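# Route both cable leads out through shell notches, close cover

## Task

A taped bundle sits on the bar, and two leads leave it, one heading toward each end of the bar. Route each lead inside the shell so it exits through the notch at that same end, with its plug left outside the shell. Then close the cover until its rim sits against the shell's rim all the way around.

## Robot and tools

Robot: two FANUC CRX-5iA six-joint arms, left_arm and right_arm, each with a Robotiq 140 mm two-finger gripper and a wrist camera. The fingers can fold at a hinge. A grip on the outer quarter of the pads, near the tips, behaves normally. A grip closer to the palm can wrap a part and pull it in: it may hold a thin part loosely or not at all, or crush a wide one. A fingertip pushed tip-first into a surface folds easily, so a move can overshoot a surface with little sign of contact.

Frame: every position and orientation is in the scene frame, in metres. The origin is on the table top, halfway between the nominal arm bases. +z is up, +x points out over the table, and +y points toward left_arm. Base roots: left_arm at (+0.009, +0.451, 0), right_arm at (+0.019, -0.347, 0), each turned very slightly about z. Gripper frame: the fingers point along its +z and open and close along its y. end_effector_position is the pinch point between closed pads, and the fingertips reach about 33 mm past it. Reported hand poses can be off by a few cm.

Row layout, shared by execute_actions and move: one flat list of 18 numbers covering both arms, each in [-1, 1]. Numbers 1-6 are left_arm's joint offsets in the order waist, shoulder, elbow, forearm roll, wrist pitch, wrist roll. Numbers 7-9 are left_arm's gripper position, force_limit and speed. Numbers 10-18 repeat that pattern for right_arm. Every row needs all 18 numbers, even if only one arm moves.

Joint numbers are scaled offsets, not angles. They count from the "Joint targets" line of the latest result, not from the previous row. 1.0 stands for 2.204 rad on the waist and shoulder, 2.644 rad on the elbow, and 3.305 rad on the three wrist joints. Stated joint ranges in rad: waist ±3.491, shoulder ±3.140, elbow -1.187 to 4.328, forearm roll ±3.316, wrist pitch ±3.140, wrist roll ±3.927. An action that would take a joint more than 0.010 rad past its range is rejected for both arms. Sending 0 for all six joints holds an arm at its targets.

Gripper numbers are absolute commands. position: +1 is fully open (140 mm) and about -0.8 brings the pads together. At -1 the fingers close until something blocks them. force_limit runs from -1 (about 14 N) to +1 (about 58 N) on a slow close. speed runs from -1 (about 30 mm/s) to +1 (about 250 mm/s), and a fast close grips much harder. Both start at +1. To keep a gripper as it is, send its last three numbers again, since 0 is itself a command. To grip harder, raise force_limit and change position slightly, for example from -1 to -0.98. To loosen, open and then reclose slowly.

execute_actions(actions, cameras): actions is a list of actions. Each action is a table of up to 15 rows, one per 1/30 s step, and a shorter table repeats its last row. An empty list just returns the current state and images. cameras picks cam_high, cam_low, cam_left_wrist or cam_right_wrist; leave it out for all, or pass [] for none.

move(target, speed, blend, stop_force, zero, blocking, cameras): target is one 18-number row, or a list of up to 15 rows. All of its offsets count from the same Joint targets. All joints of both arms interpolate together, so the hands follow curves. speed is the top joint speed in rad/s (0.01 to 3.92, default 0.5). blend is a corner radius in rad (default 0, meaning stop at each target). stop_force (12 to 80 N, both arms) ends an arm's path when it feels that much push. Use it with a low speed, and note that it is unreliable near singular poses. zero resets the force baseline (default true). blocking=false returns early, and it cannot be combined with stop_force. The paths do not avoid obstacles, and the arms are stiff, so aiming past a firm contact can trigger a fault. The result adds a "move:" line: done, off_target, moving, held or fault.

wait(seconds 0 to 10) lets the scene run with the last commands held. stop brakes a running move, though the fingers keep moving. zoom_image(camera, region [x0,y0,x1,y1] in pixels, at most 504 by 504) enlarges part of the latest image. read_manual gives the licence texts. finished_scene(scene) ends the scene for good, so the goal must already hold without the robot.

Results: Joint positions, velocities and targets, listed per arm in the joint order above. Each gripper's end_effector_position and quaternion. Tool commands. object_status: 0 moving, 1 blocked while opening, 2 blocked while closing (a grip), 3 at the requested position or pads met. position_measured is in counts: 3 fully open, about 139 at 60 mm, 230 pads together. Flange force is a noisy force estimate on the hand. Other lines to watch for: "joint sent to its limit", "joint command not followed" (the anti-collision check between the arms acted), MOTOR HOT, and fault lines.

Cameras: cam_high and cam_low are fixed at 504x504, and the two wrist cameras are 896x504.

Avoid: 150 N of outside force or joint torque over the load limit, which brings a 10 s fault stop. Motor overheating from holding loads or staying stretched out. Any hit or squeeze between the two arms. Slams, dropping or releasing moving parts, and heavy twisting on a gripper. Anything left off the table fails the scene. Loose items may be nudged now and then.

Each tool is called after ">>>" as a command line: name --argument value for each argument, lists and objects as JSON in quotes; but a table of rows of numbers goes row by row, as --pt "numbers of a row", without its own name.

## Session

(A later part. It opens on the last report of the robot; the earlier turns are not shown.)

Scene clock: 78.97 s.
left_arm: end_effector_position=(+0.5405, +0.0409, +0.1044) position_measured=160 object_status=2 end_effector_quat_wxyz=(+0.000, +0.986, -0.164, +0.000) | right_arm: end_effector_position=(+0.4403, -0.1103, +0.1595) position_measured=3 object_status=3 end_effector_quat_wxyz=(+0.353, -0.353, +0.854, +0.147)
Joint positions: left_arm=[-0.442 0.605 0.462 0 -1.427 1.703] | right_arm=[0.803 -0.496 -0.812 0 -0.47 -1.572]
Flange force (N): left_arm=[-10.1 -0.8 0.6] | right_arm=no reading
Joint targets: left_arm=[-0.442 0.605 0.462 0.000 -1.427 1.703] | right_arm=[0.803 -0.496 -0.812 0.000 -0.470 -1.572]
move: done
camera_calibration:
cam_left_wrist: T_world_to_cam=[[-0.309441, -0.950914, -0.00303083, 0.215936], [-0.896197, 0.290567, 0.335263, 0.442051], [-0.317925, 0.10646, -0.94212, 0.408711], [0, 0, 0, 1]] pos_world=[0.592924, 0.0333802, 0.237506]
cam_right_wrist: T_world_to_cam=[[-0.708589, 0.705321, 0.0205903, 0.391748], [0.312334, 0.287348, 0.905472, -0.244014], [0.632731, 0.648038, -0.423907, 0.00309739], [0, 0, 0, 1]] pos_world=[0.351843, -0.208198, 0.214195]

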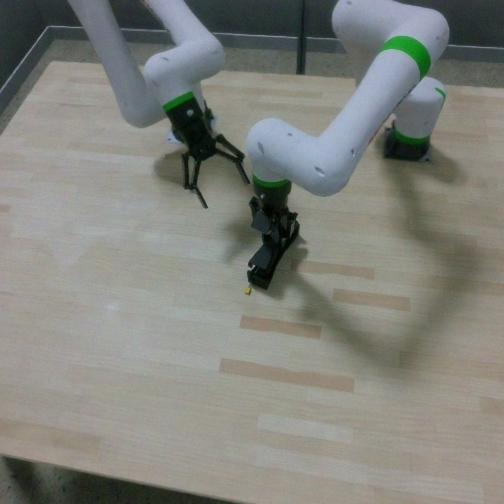

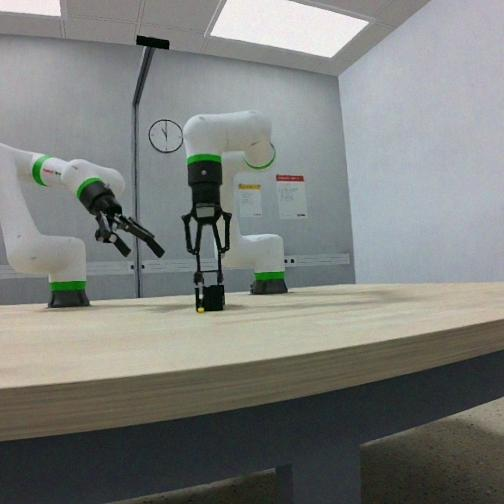

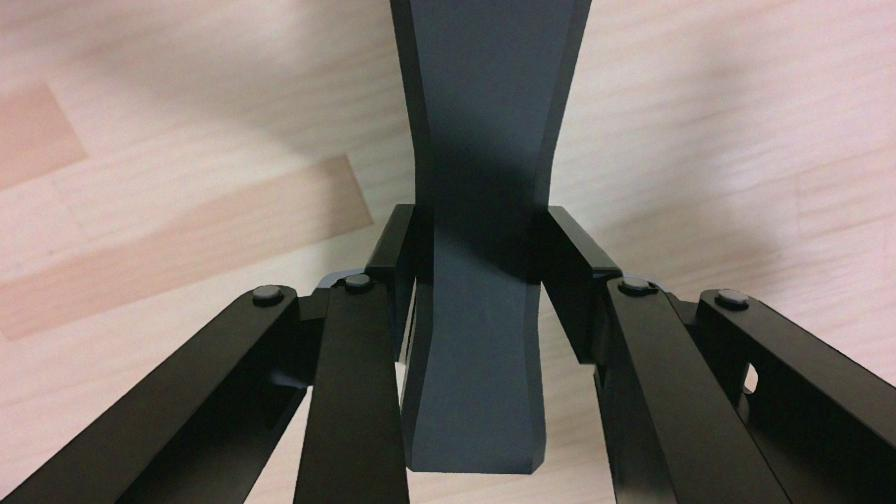

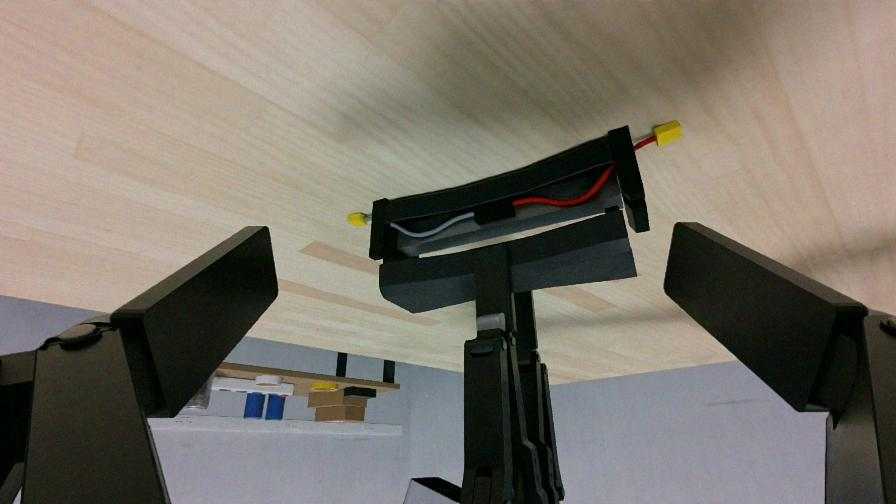

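>>> move --target '[0,0.0028,-0.0097,0,0.0094,0,-1,-1,-1,0,0,0,0,0,0,1,-1,0]' --speed 0.03 --stop_force 12

>>> zoom_image --camera "cam_low" --region '[190, 268, 230, 314]'

>>> zoom_image --camera "cam_right_wrist" --region '[362, 180, 452, 300]'

>>> zoom_image --camera "cam_right_wrist" --region '[570, 120, 660, 250]'

>>> zoom_image --camera "cam_left_wrist" --region '[380, 420, 570, 504]'

Scene clock: 94.30 s.
left_arm: end_effector_position=(+0.5402, +0.0411, +0.0895) position_measured=160 object_status=2 end_effector_quat_wxyz=(+0.000, +0.986, -0.164, +0.000) | right_arm: end_effector_position=(+0.4403, -0.1103, +0.1595) position_measured=3 object_status=3 end_effector_quat_wxyz=(+0.353, -0.353, +0.854, +0.147)
Joint positions: left_arm=[-0.442 0.611 0.436 0 -1.396 1.703] | right_arm=[0.803 -0.496 -0.812 0 -0.47 -1.572]
Flange force (N): left_arm=[-9.8 -1.1 0.3] | right_arm=no reading
Joint targets: left_arm=[-0.442 0.611 0.436 0.000 -1.396 1.703] | right_arm=[0.803 -0.496 -0.812 0.000 -0.470 -1.572]
move: done
camera_calibration:
cam_left_wrist: T_world_to_cam=[[-0.309476, -0.950902, -0.00322586, 0.215988], [-0.895967, 0.290457, 0.335973, 0.44658], [-0.318541, 0.106866, -0.941866, 0.3948], [0, 0, 0, 1]] pos_world=[0.592724, 0.0334801, 0.222506]
cam_right_wrist: T_world_to_cam=[[-0.708589, 0.705321, 0.0205903, 0.391748], [0.312334, 0.287348, 0.905472, -0.244014], [0.632731, 0.648038, -0.423907, 0.00309739], [0, 0, 0, 1]] pos_world=[0.351843, -0.208198, 0.214195]

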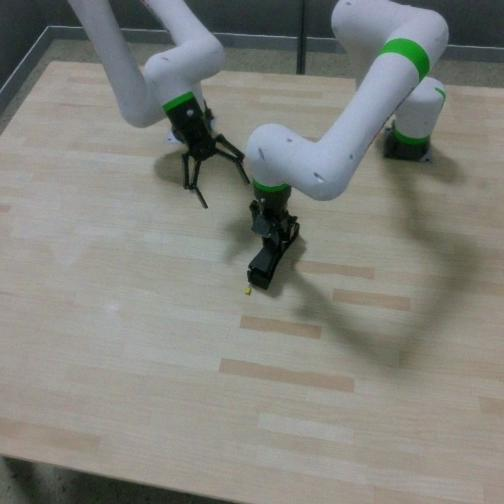

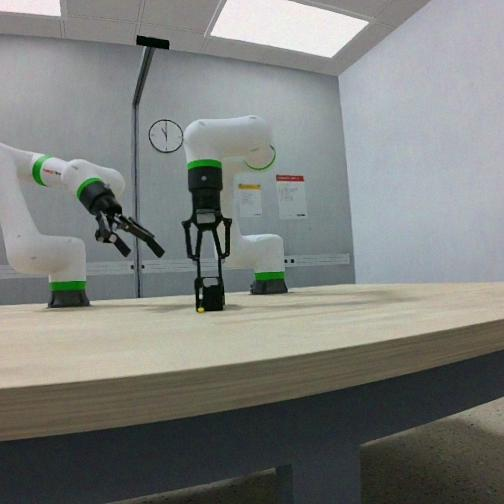

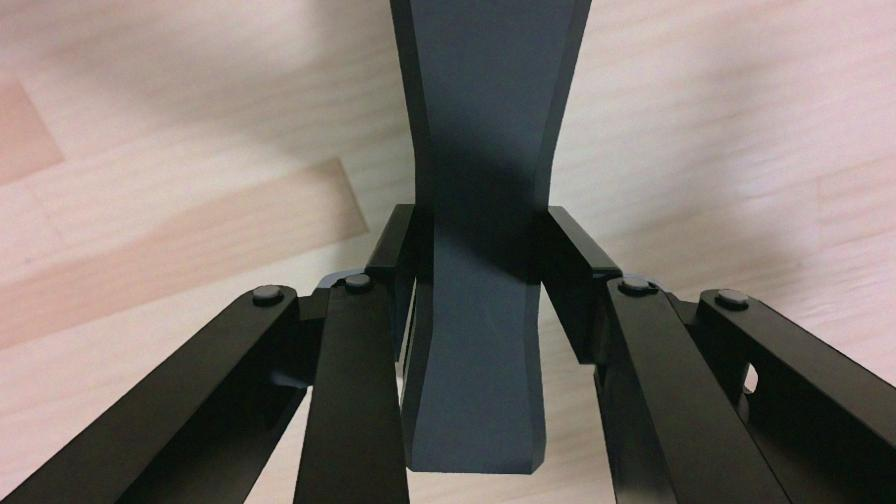

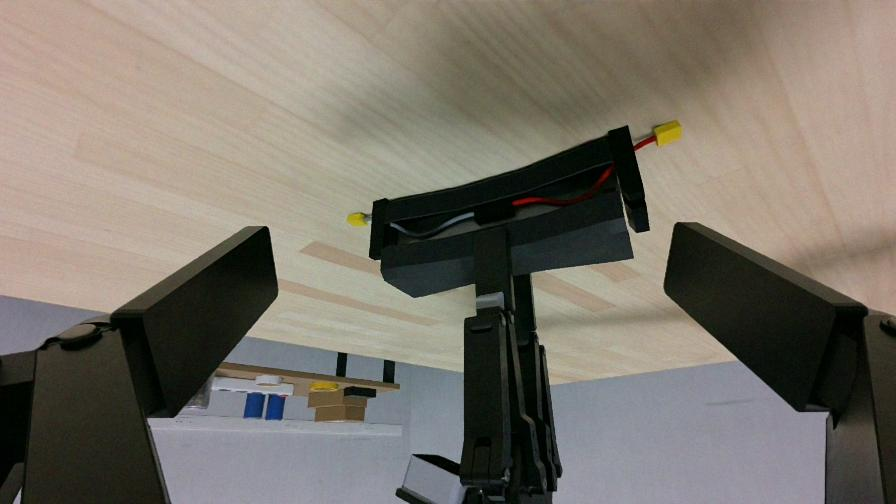

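Scaled by 10.957 from the camera's 504x504 image, which has a finer 720x720 frame.

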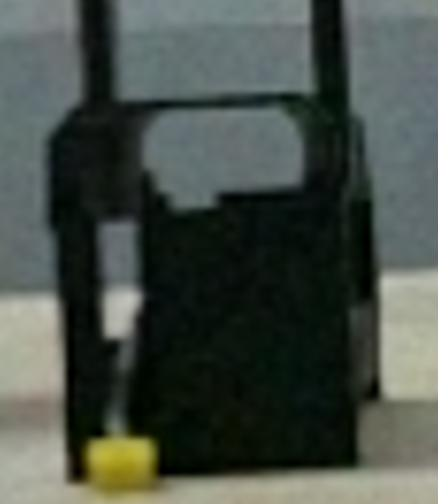

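Scaled by 4.200 from the camera's 896x504 image, which has a finer 1280x720 frame.

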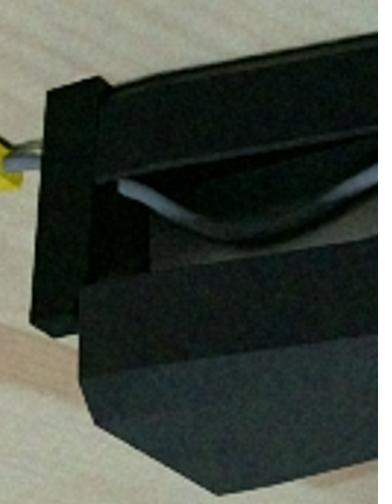

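Scaled by 3.877 from the camera's 896x504 image, which has a finer 1280x720 frame.

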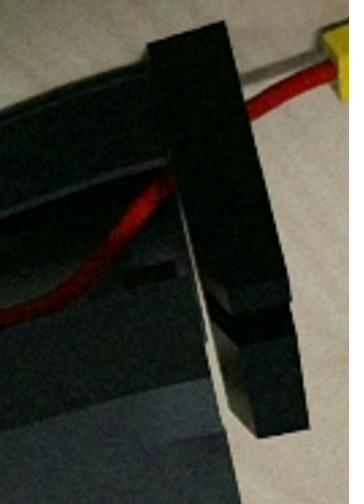

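Scaled by 2.653 from the camera's 896x504 image, which has a finer 1280x720 frame.

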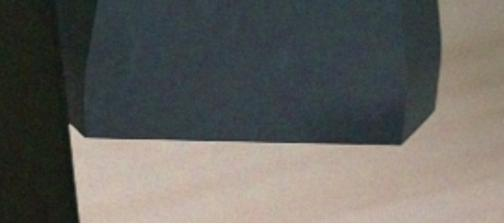

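>>> zoom_image --camera "cam_low" --region '[190, 272, 212, 294]'

>>> zoom_image --camera "cam_low" --region '[208, 272, 230, 294]'

>>> zoom_image --camera "cam_high" --region '[240, 245, 280, 295]'

Scaled by 22.909 from the camera's 504x504 image, which has a finer 720x720 frame.

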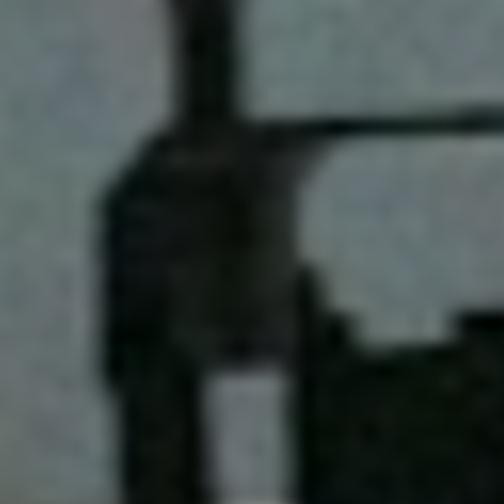

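Scaled by 22.909 from the camera's 504x504 image, which has a finer 720x720 frame.

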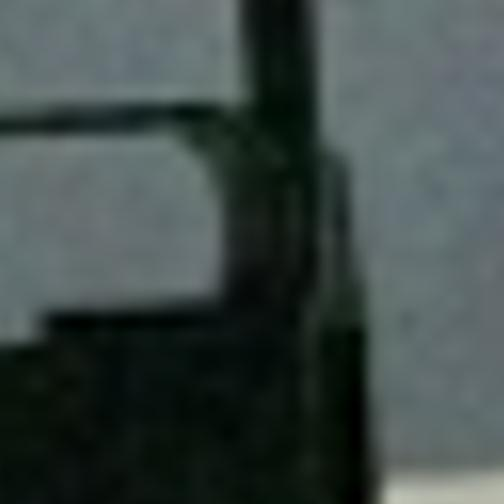

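Scaled by 10.080 from the camera's 504x504 image, which has a finer 720x720 frame.

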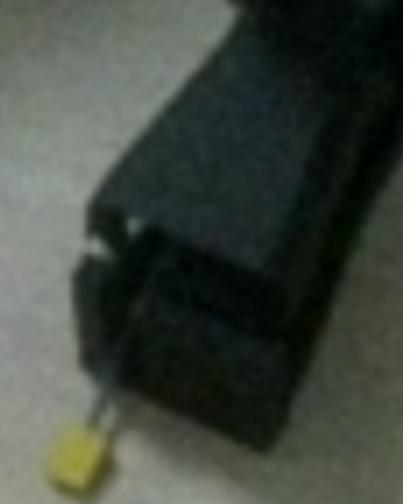

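>>> move --target '[0.0009,0.0002,0.0003,0,0,-0.0005,-1,-1,-1,0,0,0,0,0,0,1,-1,0]' --speed 0.03 --cameras '[]'

>>> move --target '[0,0.004,-0.01,0,0.0107,0,-1,-1,-1,0,0,0,0,0,0,1,-1,0]' --speed 0.03 --stop_force 12

>>> zoom_image --camera "cam_left_wrist" --region '[390, 414, 560, 504]'

>>> zoom_image --camera "cam_low" --region '[190, 272, 230, 314]'

>>> zoom_image --camera "cam_right_wrist" --region '[362, 180, 452, 300]'

>>> zoom_image --camera "cam_right_wrist" --region '[570, 120, 660, 250]'

Scene clock: 111.57 s.
left_arm: end_effector_position=(+0.5413, +0.0420, +0.0895) position_measured=160 object_status=2 end_effector_quat_wxyz=(+0.000, +0.986, -0.164, +0.000) | right_arm: end_effector_position=(+0.4403, -0.1103, +0.1595) position_measured=3 object_status=3 end_effector_quat_wxyz=(+0.353, -0.353, +0.854, +0.147)
Joint positions: left_arm=[-0.44 0.612 0.437 0 -1.396 1.701] | right_arm=[0.803 -0.496 -0.812 0 -0.47 -1.572]
Flange force (N): left_arm=[-9.4 -0.7 0.3] | right_arm=no reading
Joint targets: left_arm=[-0.440 0.612 0.437 0.000 -1.396 1.701] | right_arm=[0.803 -0.496 -0.812 0.000 -0.470 -1.572]
move: done
No camera images: "cameras" was empty.

Scene clock: 113.37 s.
left_arm: end_effector_position=(+0.5413, +0.0420, +0.0725) position_measured=160 object_status=2 end_effector_quat_wxyz=(+0.000, +0.986, -0.164, +0.000) | right_arm: end_effector_position=(+0.4403, -0.1103, +0.1595) position_measured=3 object_status=3 end_effector_quat_wxyz=(+0.353, -0.353, +0.854, +0.147)
Joint positions: left_arm=[-0.44 0.621 0.411 0 -1.361 1.701] | right_arm=[0.803 -0.496 -0.812 0 -0.47 -1.572]
Flange force (N): left_arm=[-9.4 -0.6 -0.4] | right_arm=no reading
Joint targets: left_arm=[-0.440 0.621 0.411 0.000 -1.361 1.701] | right_arm=[0.803 -0.496 -0.812 0.000 -0.470 -1.572]
move: done
camera_calibration:
cam_left_wrist: T_world_to_cam=[[-0.309112, -0.95102, -0.00319126, 0.21691], [-0.896239, 0.29018, 0.335486, 0.453254], [-0.318128, 0.106563, -0.94204, 0.378937], [0, 0, 0, 1]] pos_world=[0.593824, 0.0343798, 0.205606]
cam_right_wrist: T_world_to_cam=[[-0.708589, 0.705321, 0.0205903, 0.391748], [0.312334, 0.287348, 0.905472, -0.244014], [0.632731, 0.648038, -0.423907, 0.00309739], [0, 0, 0, 1]] pos_world=[0.351843, -0.208198, 0.214195]

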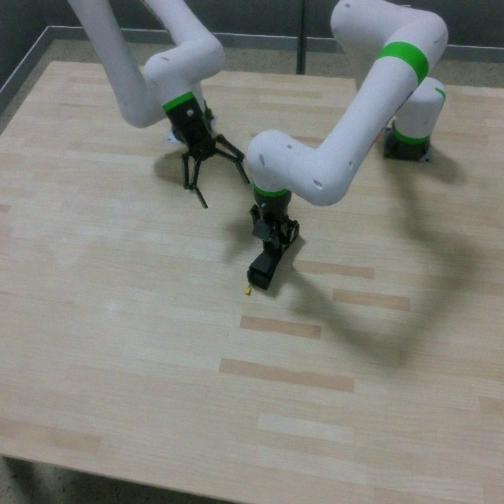

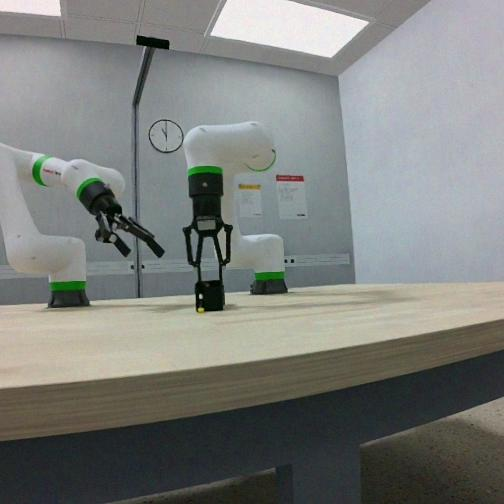

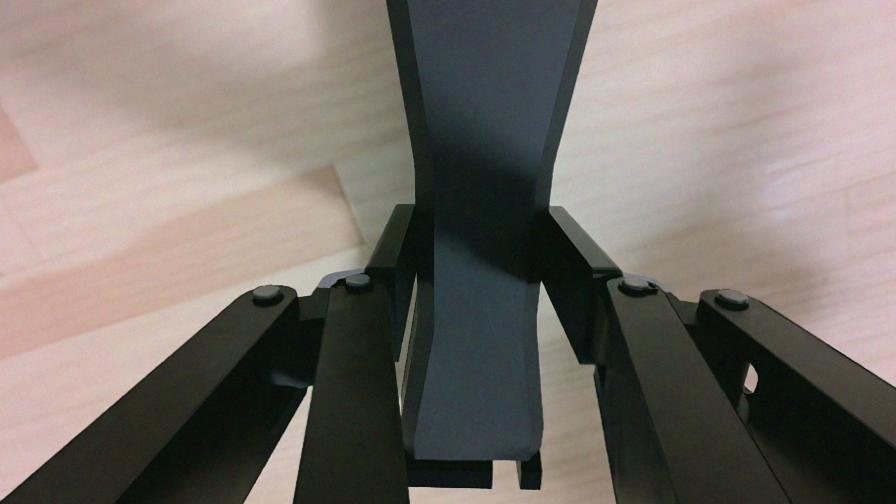

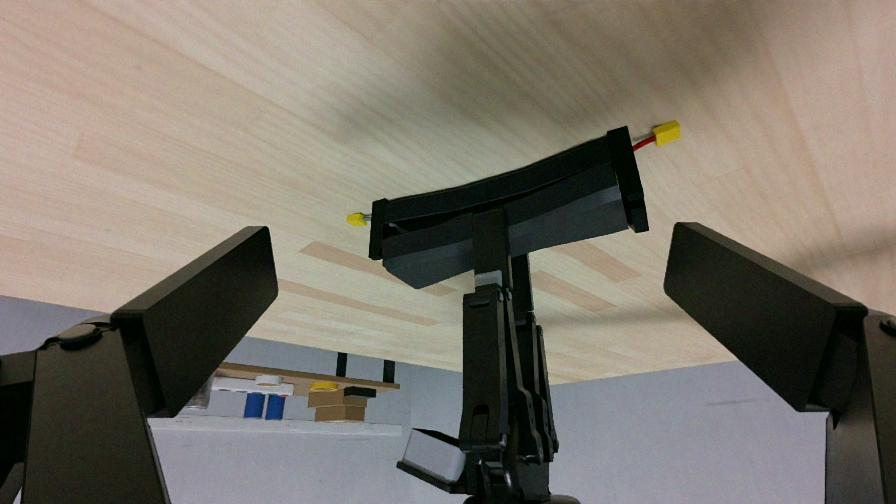

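Scaled by 2.965 from the camera's 896x504 image, which has a finer 1280x720 frame.

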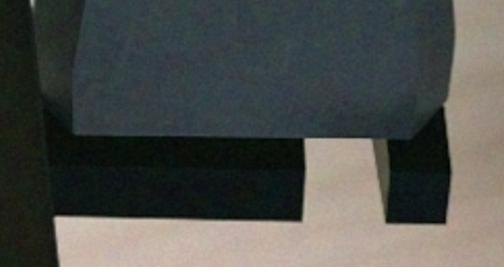

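Scaled by 12.000 from the camera's 504x504 image, which has a finer 720x720 frame.

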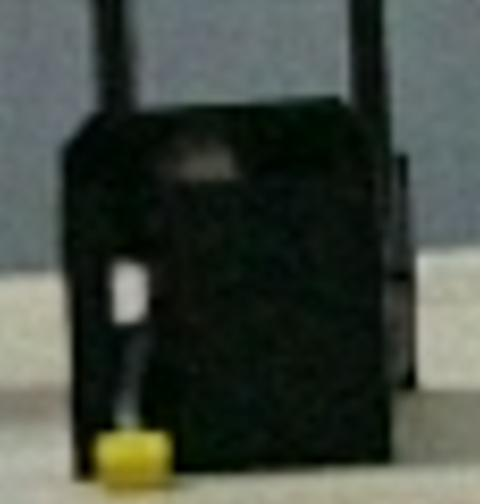

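Scaled by 4.200 from the camera's 896x504 image, which has a finer 1280x720 frame.

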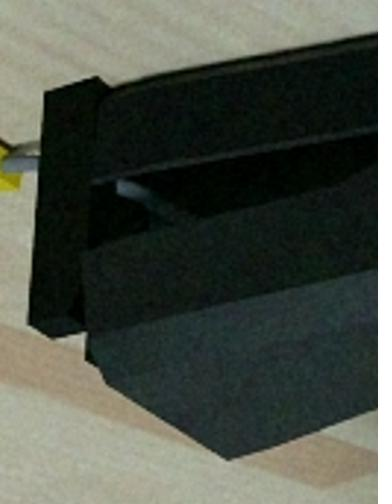

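Scaled by 3.877 from the camera's 896x504 image, which has a finer 1280x720 frame.

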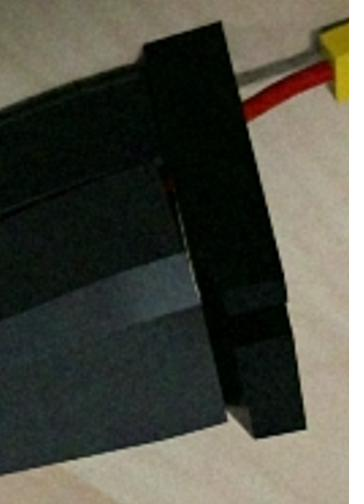

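>>> zoom_image --camera "cam_right_wrist" --region '[360, 120, 660, 300]'

>>> zoom_image --camera "cam_right_wrist" --region '[365, 195, 425, 285]'

>>> zoom_image --camera "cam_right_wrist" --region '[600, 140, 650, 230]'

>>> zoom_image --camera "cam_left_wrist" --region '[370, 0, 610, 240]'

Scaled by 1.680 from the camera's 896x504 image, which has a finer 1280x720 frame.

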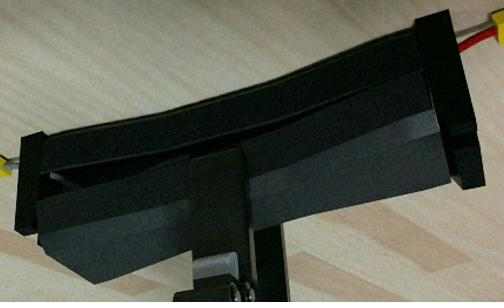

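Scaled by 5.600 from the camera's 896x504 image, which has a finer 1280x720 frame.

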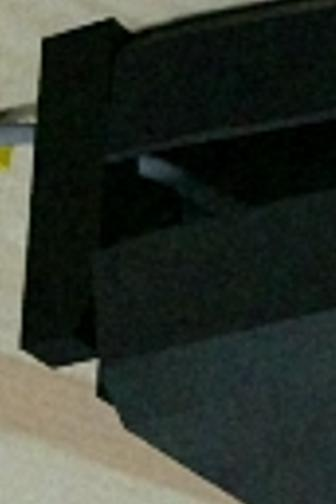

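Scaled by 5.600 from the camera's 896x504 image, which has a finer 1280x720 frame.

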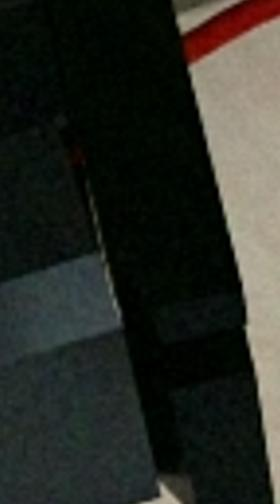

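Scaled by 2.100 from the camera's 896x504 image, which has a finer 1280x720 frame.

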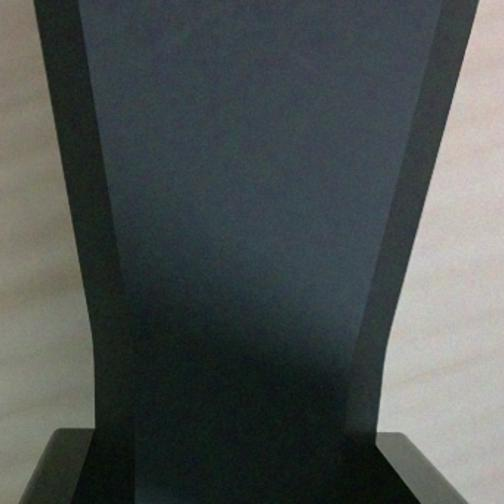

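>>> move --target '[0,-0.0115,0.0336,0,-0.0369,0,-1,-1,-1,0,0,0,0,0,0,1,-1,0]' --speed 0.15 --cameras '["cam_right_wrist", "cam_left_wrist"]'

>>> zoom_image --camera "cam_right_wrist" --region '[360, 120, 660, 320]'

>>> zoom_image --camera "cam_right_wrist" --region '[365, 180, 455, 270]'

Scene clock: 127.30 s.
left_arm: end_effector_position=(+0.5379, +0.0437, +0.1270) position_measured=160 object_status=2 end_effector_quat_wxyz=(-0.001, +0.986, -0.164, -0.004) | right_arm: end_effector_position=(+0.4403, -0.1103, +0.1595) position_measured=3 object_status=3 end_effector_quat_wxyz=(+0.353, -0.353, +0.854, +0.147)
Joint positions: left_arm=[-0.44 0.595 0.5 0 -1.483 1.701] | right_arm=[0.803 -0.496 -0.812 0 -0.47 -1.572]
Flange force (N): left_arm=[-10.9 -1.4 1.2] | right_arm=no reading
Joint targets: left_arm=[-0.440 0.595 0.500 0.000 -1.483 1.701] | right_arm=[0.803 -0.496 -0.812 0.000 -0.470 -1.572]
move: done
camera_calibration:
cam_left_wrist: T_world_to_cam=[[-0.309193, -0.95099, -0.00423804, 0.217864], [-0.893833, 0.289082, 0.342774, 0.429244], [-0.324749, 0.109771, -0.939408, 0.431999], [0, 0, 0, 1]] pos_world=[0.591326, 0.0356788, 0.259613]
cam_right_wrist: T_world_to_cam=[[-0.708589, 0.705321, 0.0205903, 0.391748], [0.312334, 0.287348, 0.905472, -0.244014], [0.632731, 0.648038, -0.423907, 0.00309739], [0, 0, 0, 1]] pos_world=[0.351843, -0.208198, 0.214195]
Images, in order (width x height): cam_left_wrist 896x504, cam_right_wrist 896x504.

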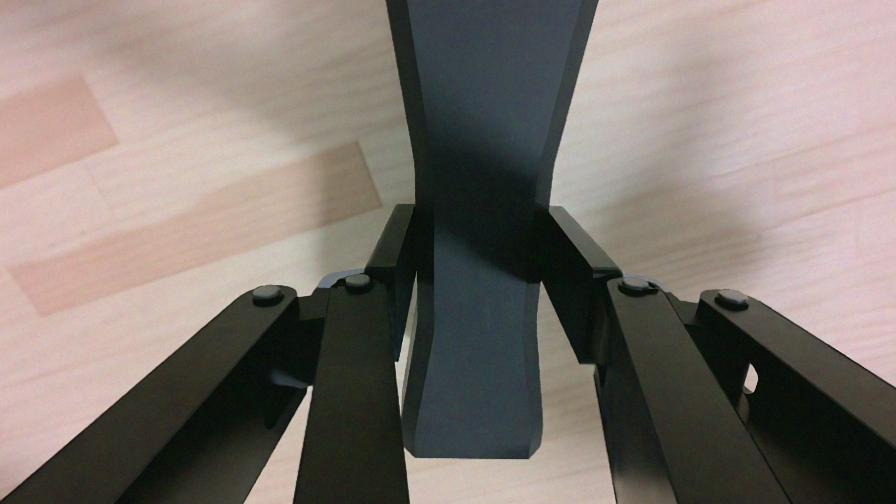

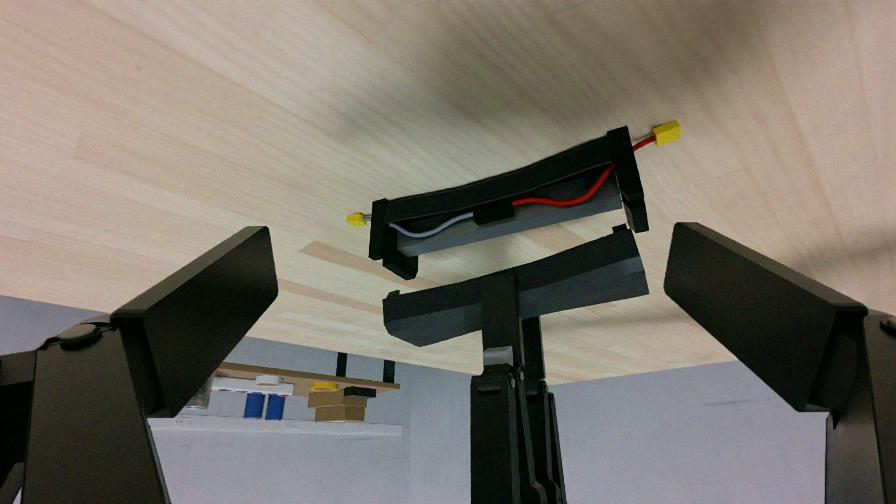

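Scaled by 1.680 from the camera's 896x504 image, which has a finer 1280x720 frame.

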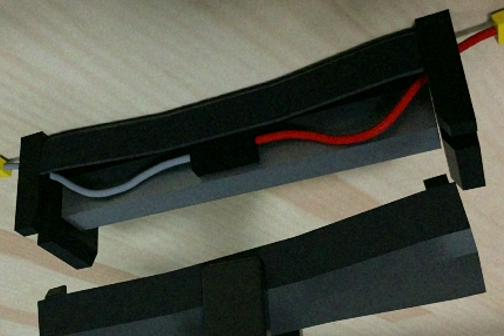

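Scaled by 5.600 from the camera's 896x504 image, which has a finer 1280x720 frame.

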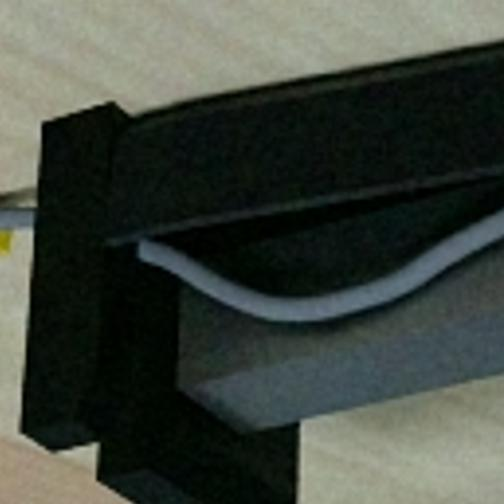

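>>> move --target '[0.0003,0.0106,-0.0319,0,0.0348,0,-1,-1,-1,0,0,0,0,0,0,1,-1,0]' --speed 0.08 --stop_force 12

>>> zoom_image --camera "cam_low" --region '[190, 272, 212, 314]'

>>> zoom_image --camera "cam_low" --region '[206, 272, 228, 314]'

>>> zoom_image --camera "cam_right_wrist" --region '[365, 180, 455, 290]'

>>> zoom_image --camera "cam_left_wrist" --region '[390, 414, 560, 504]'

Scene clock: 133.60 s.
left_arm: end_effector_position=(+0.5414, +0.0424, +0.0757) position_measured=160 object_status=2 end_effector_quat_wxyz=(+0.000, +0.986, -0.164, +0.000) | right_arm: end_effector_position=(+0.4403, -0.1103, +0.1595) position_measured=3 object_status=3 end_effector_quat_wxyz=(+0.353, -0.353, +0.854, +0.147)
Joint positions: left_arm=[-0.439 0.619 0.415 0 -1.368 1.701] | right_arm=[0.803 -0.496 -0.812 0 -0.47 -1.572]
Flange force (N): left_arm=[-9.8 -0.8 -0.1] | right_arm=no reading
Joint targets: left_arm=[-0.439 0.619 0.415 0.000 -1.368 1.701] | right_arm=[0.803 -0.496 -0.812 0.000 -0.470 -1.572]
move: done
camera_calibration:
cam_left_wrist: T_world_to_cam=[[-0.308495, -0.951221, -0.00316107, 0.21706], [-0.896271, 0.289557, 0.335937, 0.452072], [-0.318635, 0.106468, -0.941879, 0.382202], [0, 0, 0, 1]] pos_world=[0.593924, 0.034879, 0.208806]
cam_right_wrist: T_world_to_cam=[[-0.708589, 0.705321, 0.0205903, 0.391748], [0.312334, 0.287348, 0.905472, -0.244014], [0.632731, 0.648038, -0.423907, 0.00309739], [0, 0, 0, 1]] pos_world=[0.351843, -0.208198, 0.214195]

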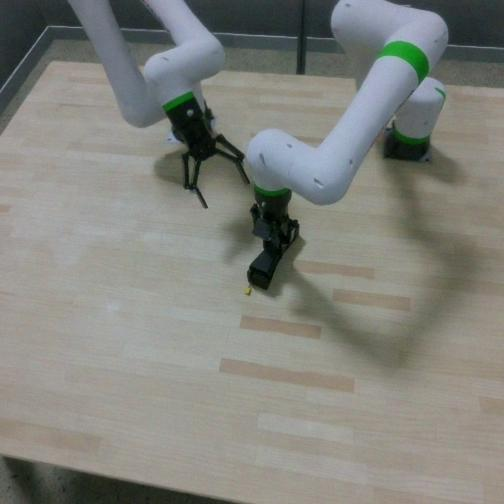

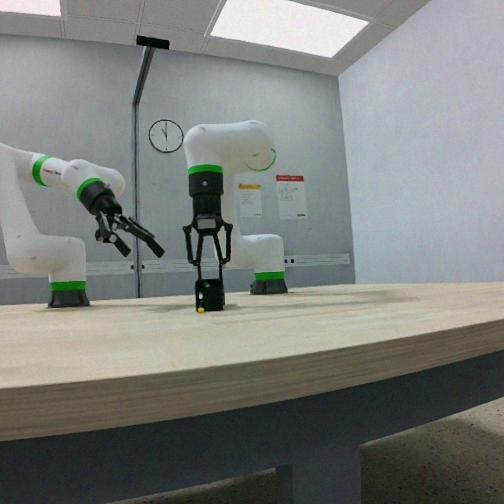

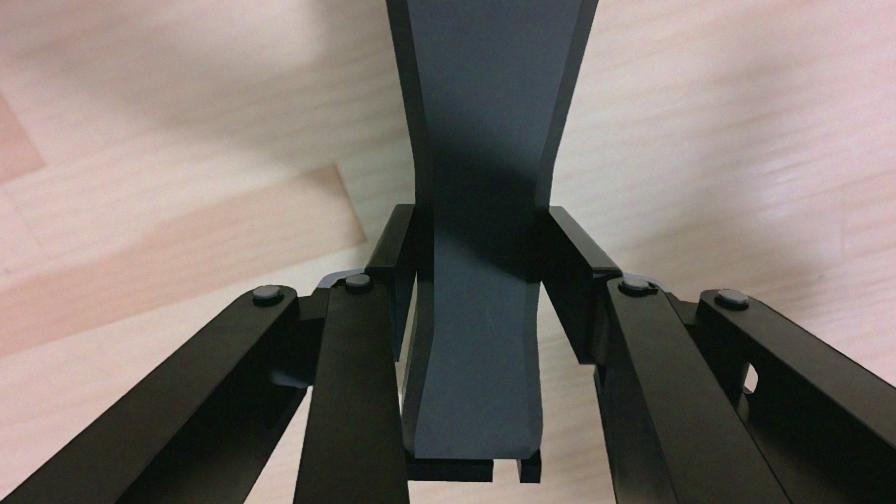

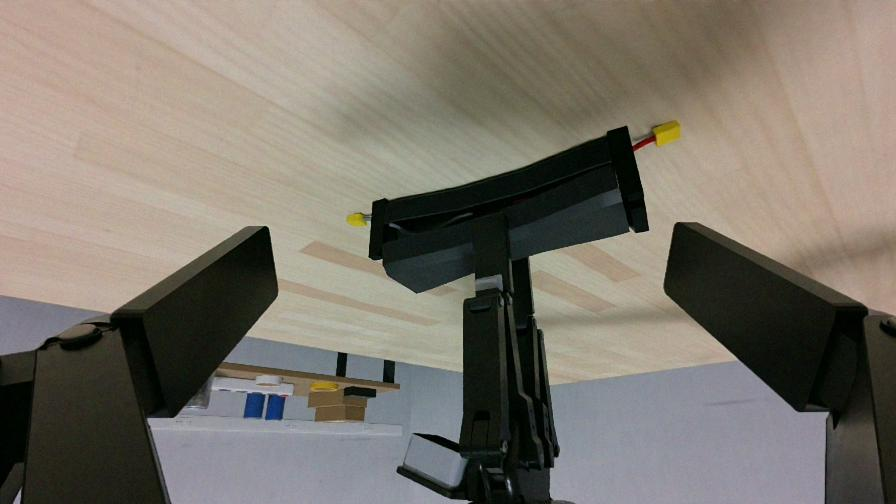

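Scaled by 12.000 from the camera's 504x504 image, which has a finer 720x720 frame.

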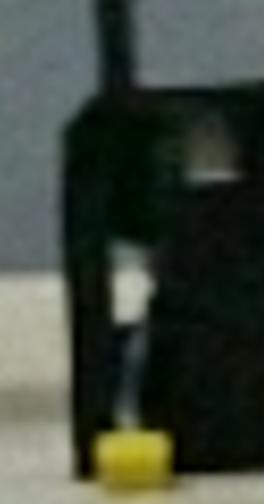

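Scaled by 12.000 from the camera's 504x504 image, which has a finer 720x720 frame.

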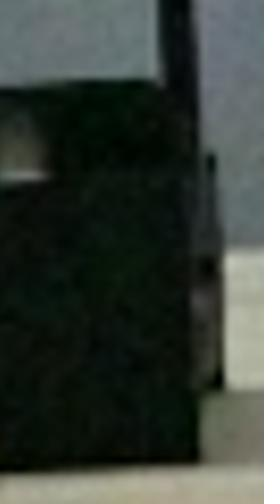

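Scaled by 4.582 from the camera's 896x504 image, which has a finer 1280x720 frame.

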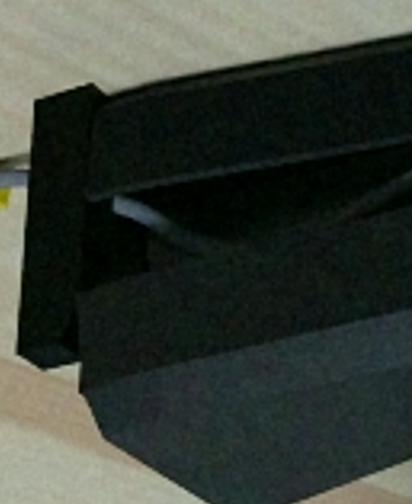

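Scaled by 2.965 from the camera's 896x504 image, which has a finer 1280x720 frame.

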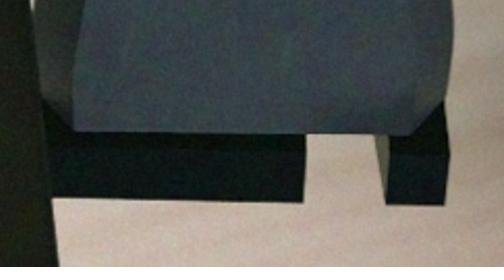

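>>> execute_actions --actions '[]'

>>> zoom_image --camera "cam_right_wrist" --region '[330, 90, 690, 340]'

>>> zoom_image --camera "cam_left_wrist" --region '[360, 370, 590, 504]'

>>> zoom_image --camera "cam_low" --region '[185, 255, 245, 315]'

Scene clock: 138.20 s.
left_arm: end_effector_position=(+0.5414, +0.0424, +0.0757) position_measured=160 object_status=2 end_effector_quat_wxyz=(+0.000, +0.986, -0.164, +0.000) | right_arm: end_effector_position=(+0.4403, -0.1103, +0.1595) position_measured=3 object_status=3 end_effector_quat_wxyz=(+0.353, -0.353, +0.854, +0.147)
Joint positions: left_arm=[-0.439 0.619 0.415 0 -1.368 1.701] | right_arm=[0.803 -0.496 -0.812 0 -0.47 -1.572]
Joint velocities: within noise
Flange force (N): left_arm=[-9.9 -0.9 -0.2] | right_arm=no reading
Joint targets: left_arm=[-0.439 0.619 0.415 0.000 -1.368 1.701] | right_arm=[0.803 -0.496 -0.812 0.000 -0.470 -1.572]
Tool commands: left_gripper/position=-1.0 left_gripper/force_limit=-1.0 left_gripper/speed=-1.0 right_gripper/position=+1.0 right_gripper/force_limit=-1.0 right_gripper/speed=+0.0
camera_calibration:
cam_left_wrist: T_world_to_cam=[[-0.308495, -0.951221, -0.00316107, 0.21706], [-0.896271, 0.289557, 0.335937, 0.452072], [-0.318635, 0.106468, -0.941879, 0.382202], [0, 0, 0, 1]] pos_world=[0.593924, 0.034879, 0.208806]
cam_right_wrist: T_world_to_cam=[[-0.708589, 0.705321, 0.0205903, 0.391748], [0.312334, 0.287348, 0.905472, -0.244014], [0.632731, 0.648038, -0.423907, 0.00309739], [0, 0, 0, 1]] pos_world=[0.351843, -0.208198, 0.214195]

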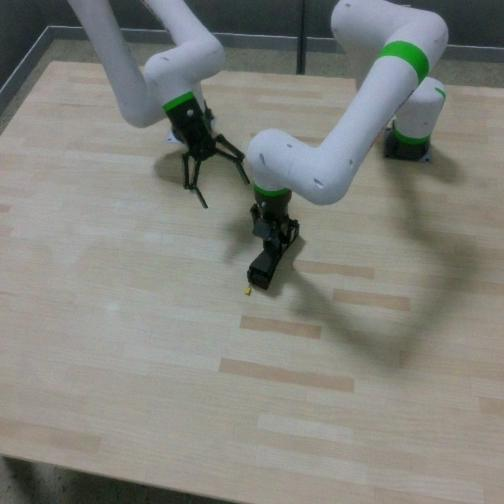

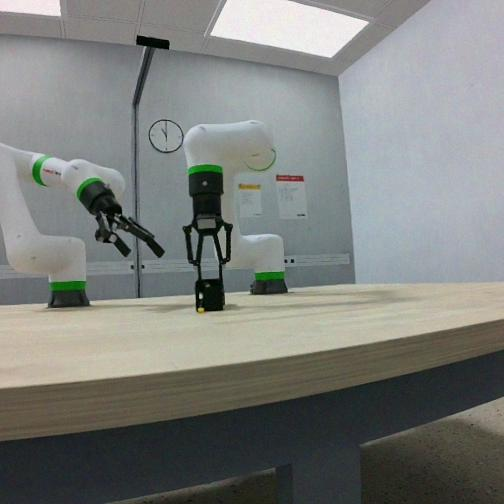

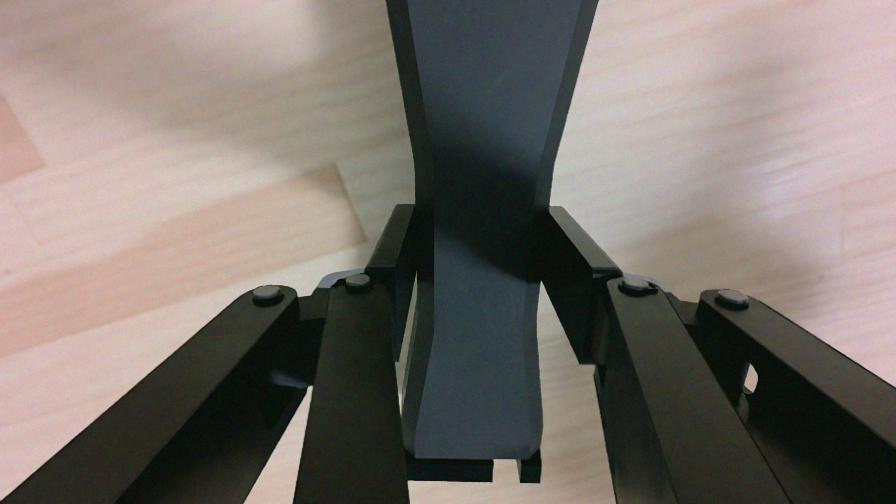

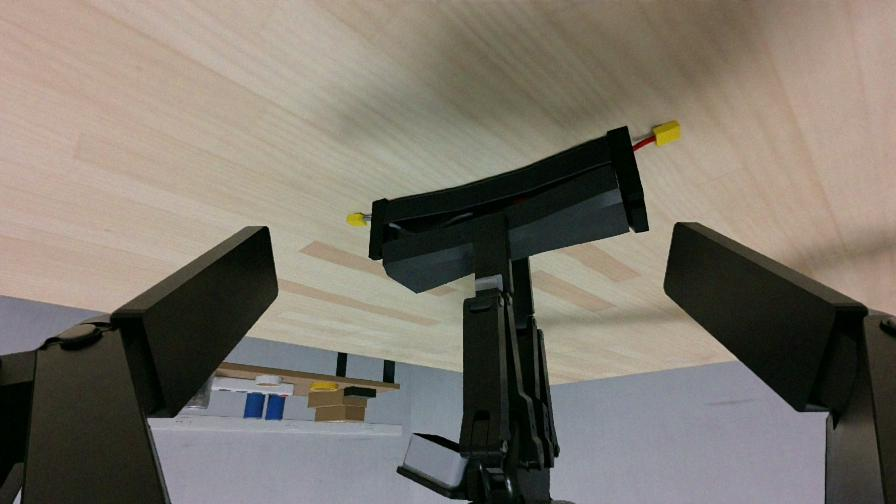

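Scaled by 1.400 from the camera's 896x504 image, which has a finer 1280x720 frame.

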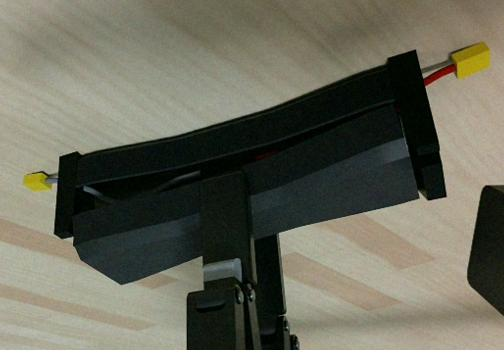

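Scaled by 2.191 from the camera's 896x504 image, which has a finer 1280x720 frame.

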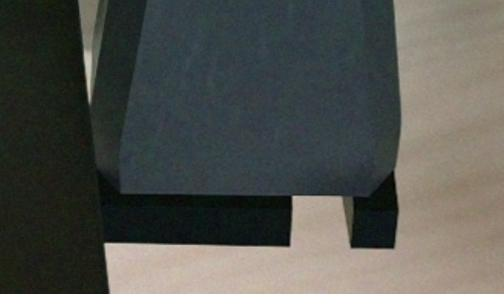

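Scaled by 8.400 from the camera's 504x504 image, which has a finer 720x720 frame.

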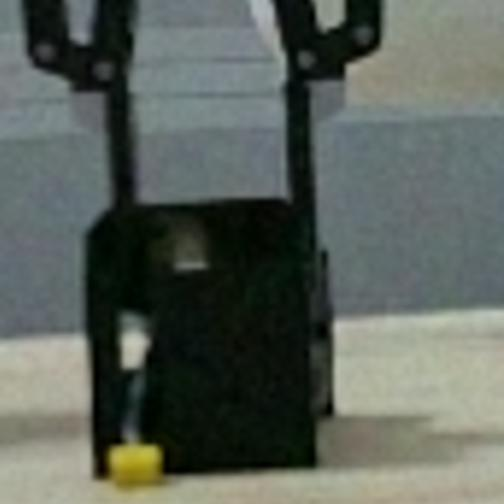

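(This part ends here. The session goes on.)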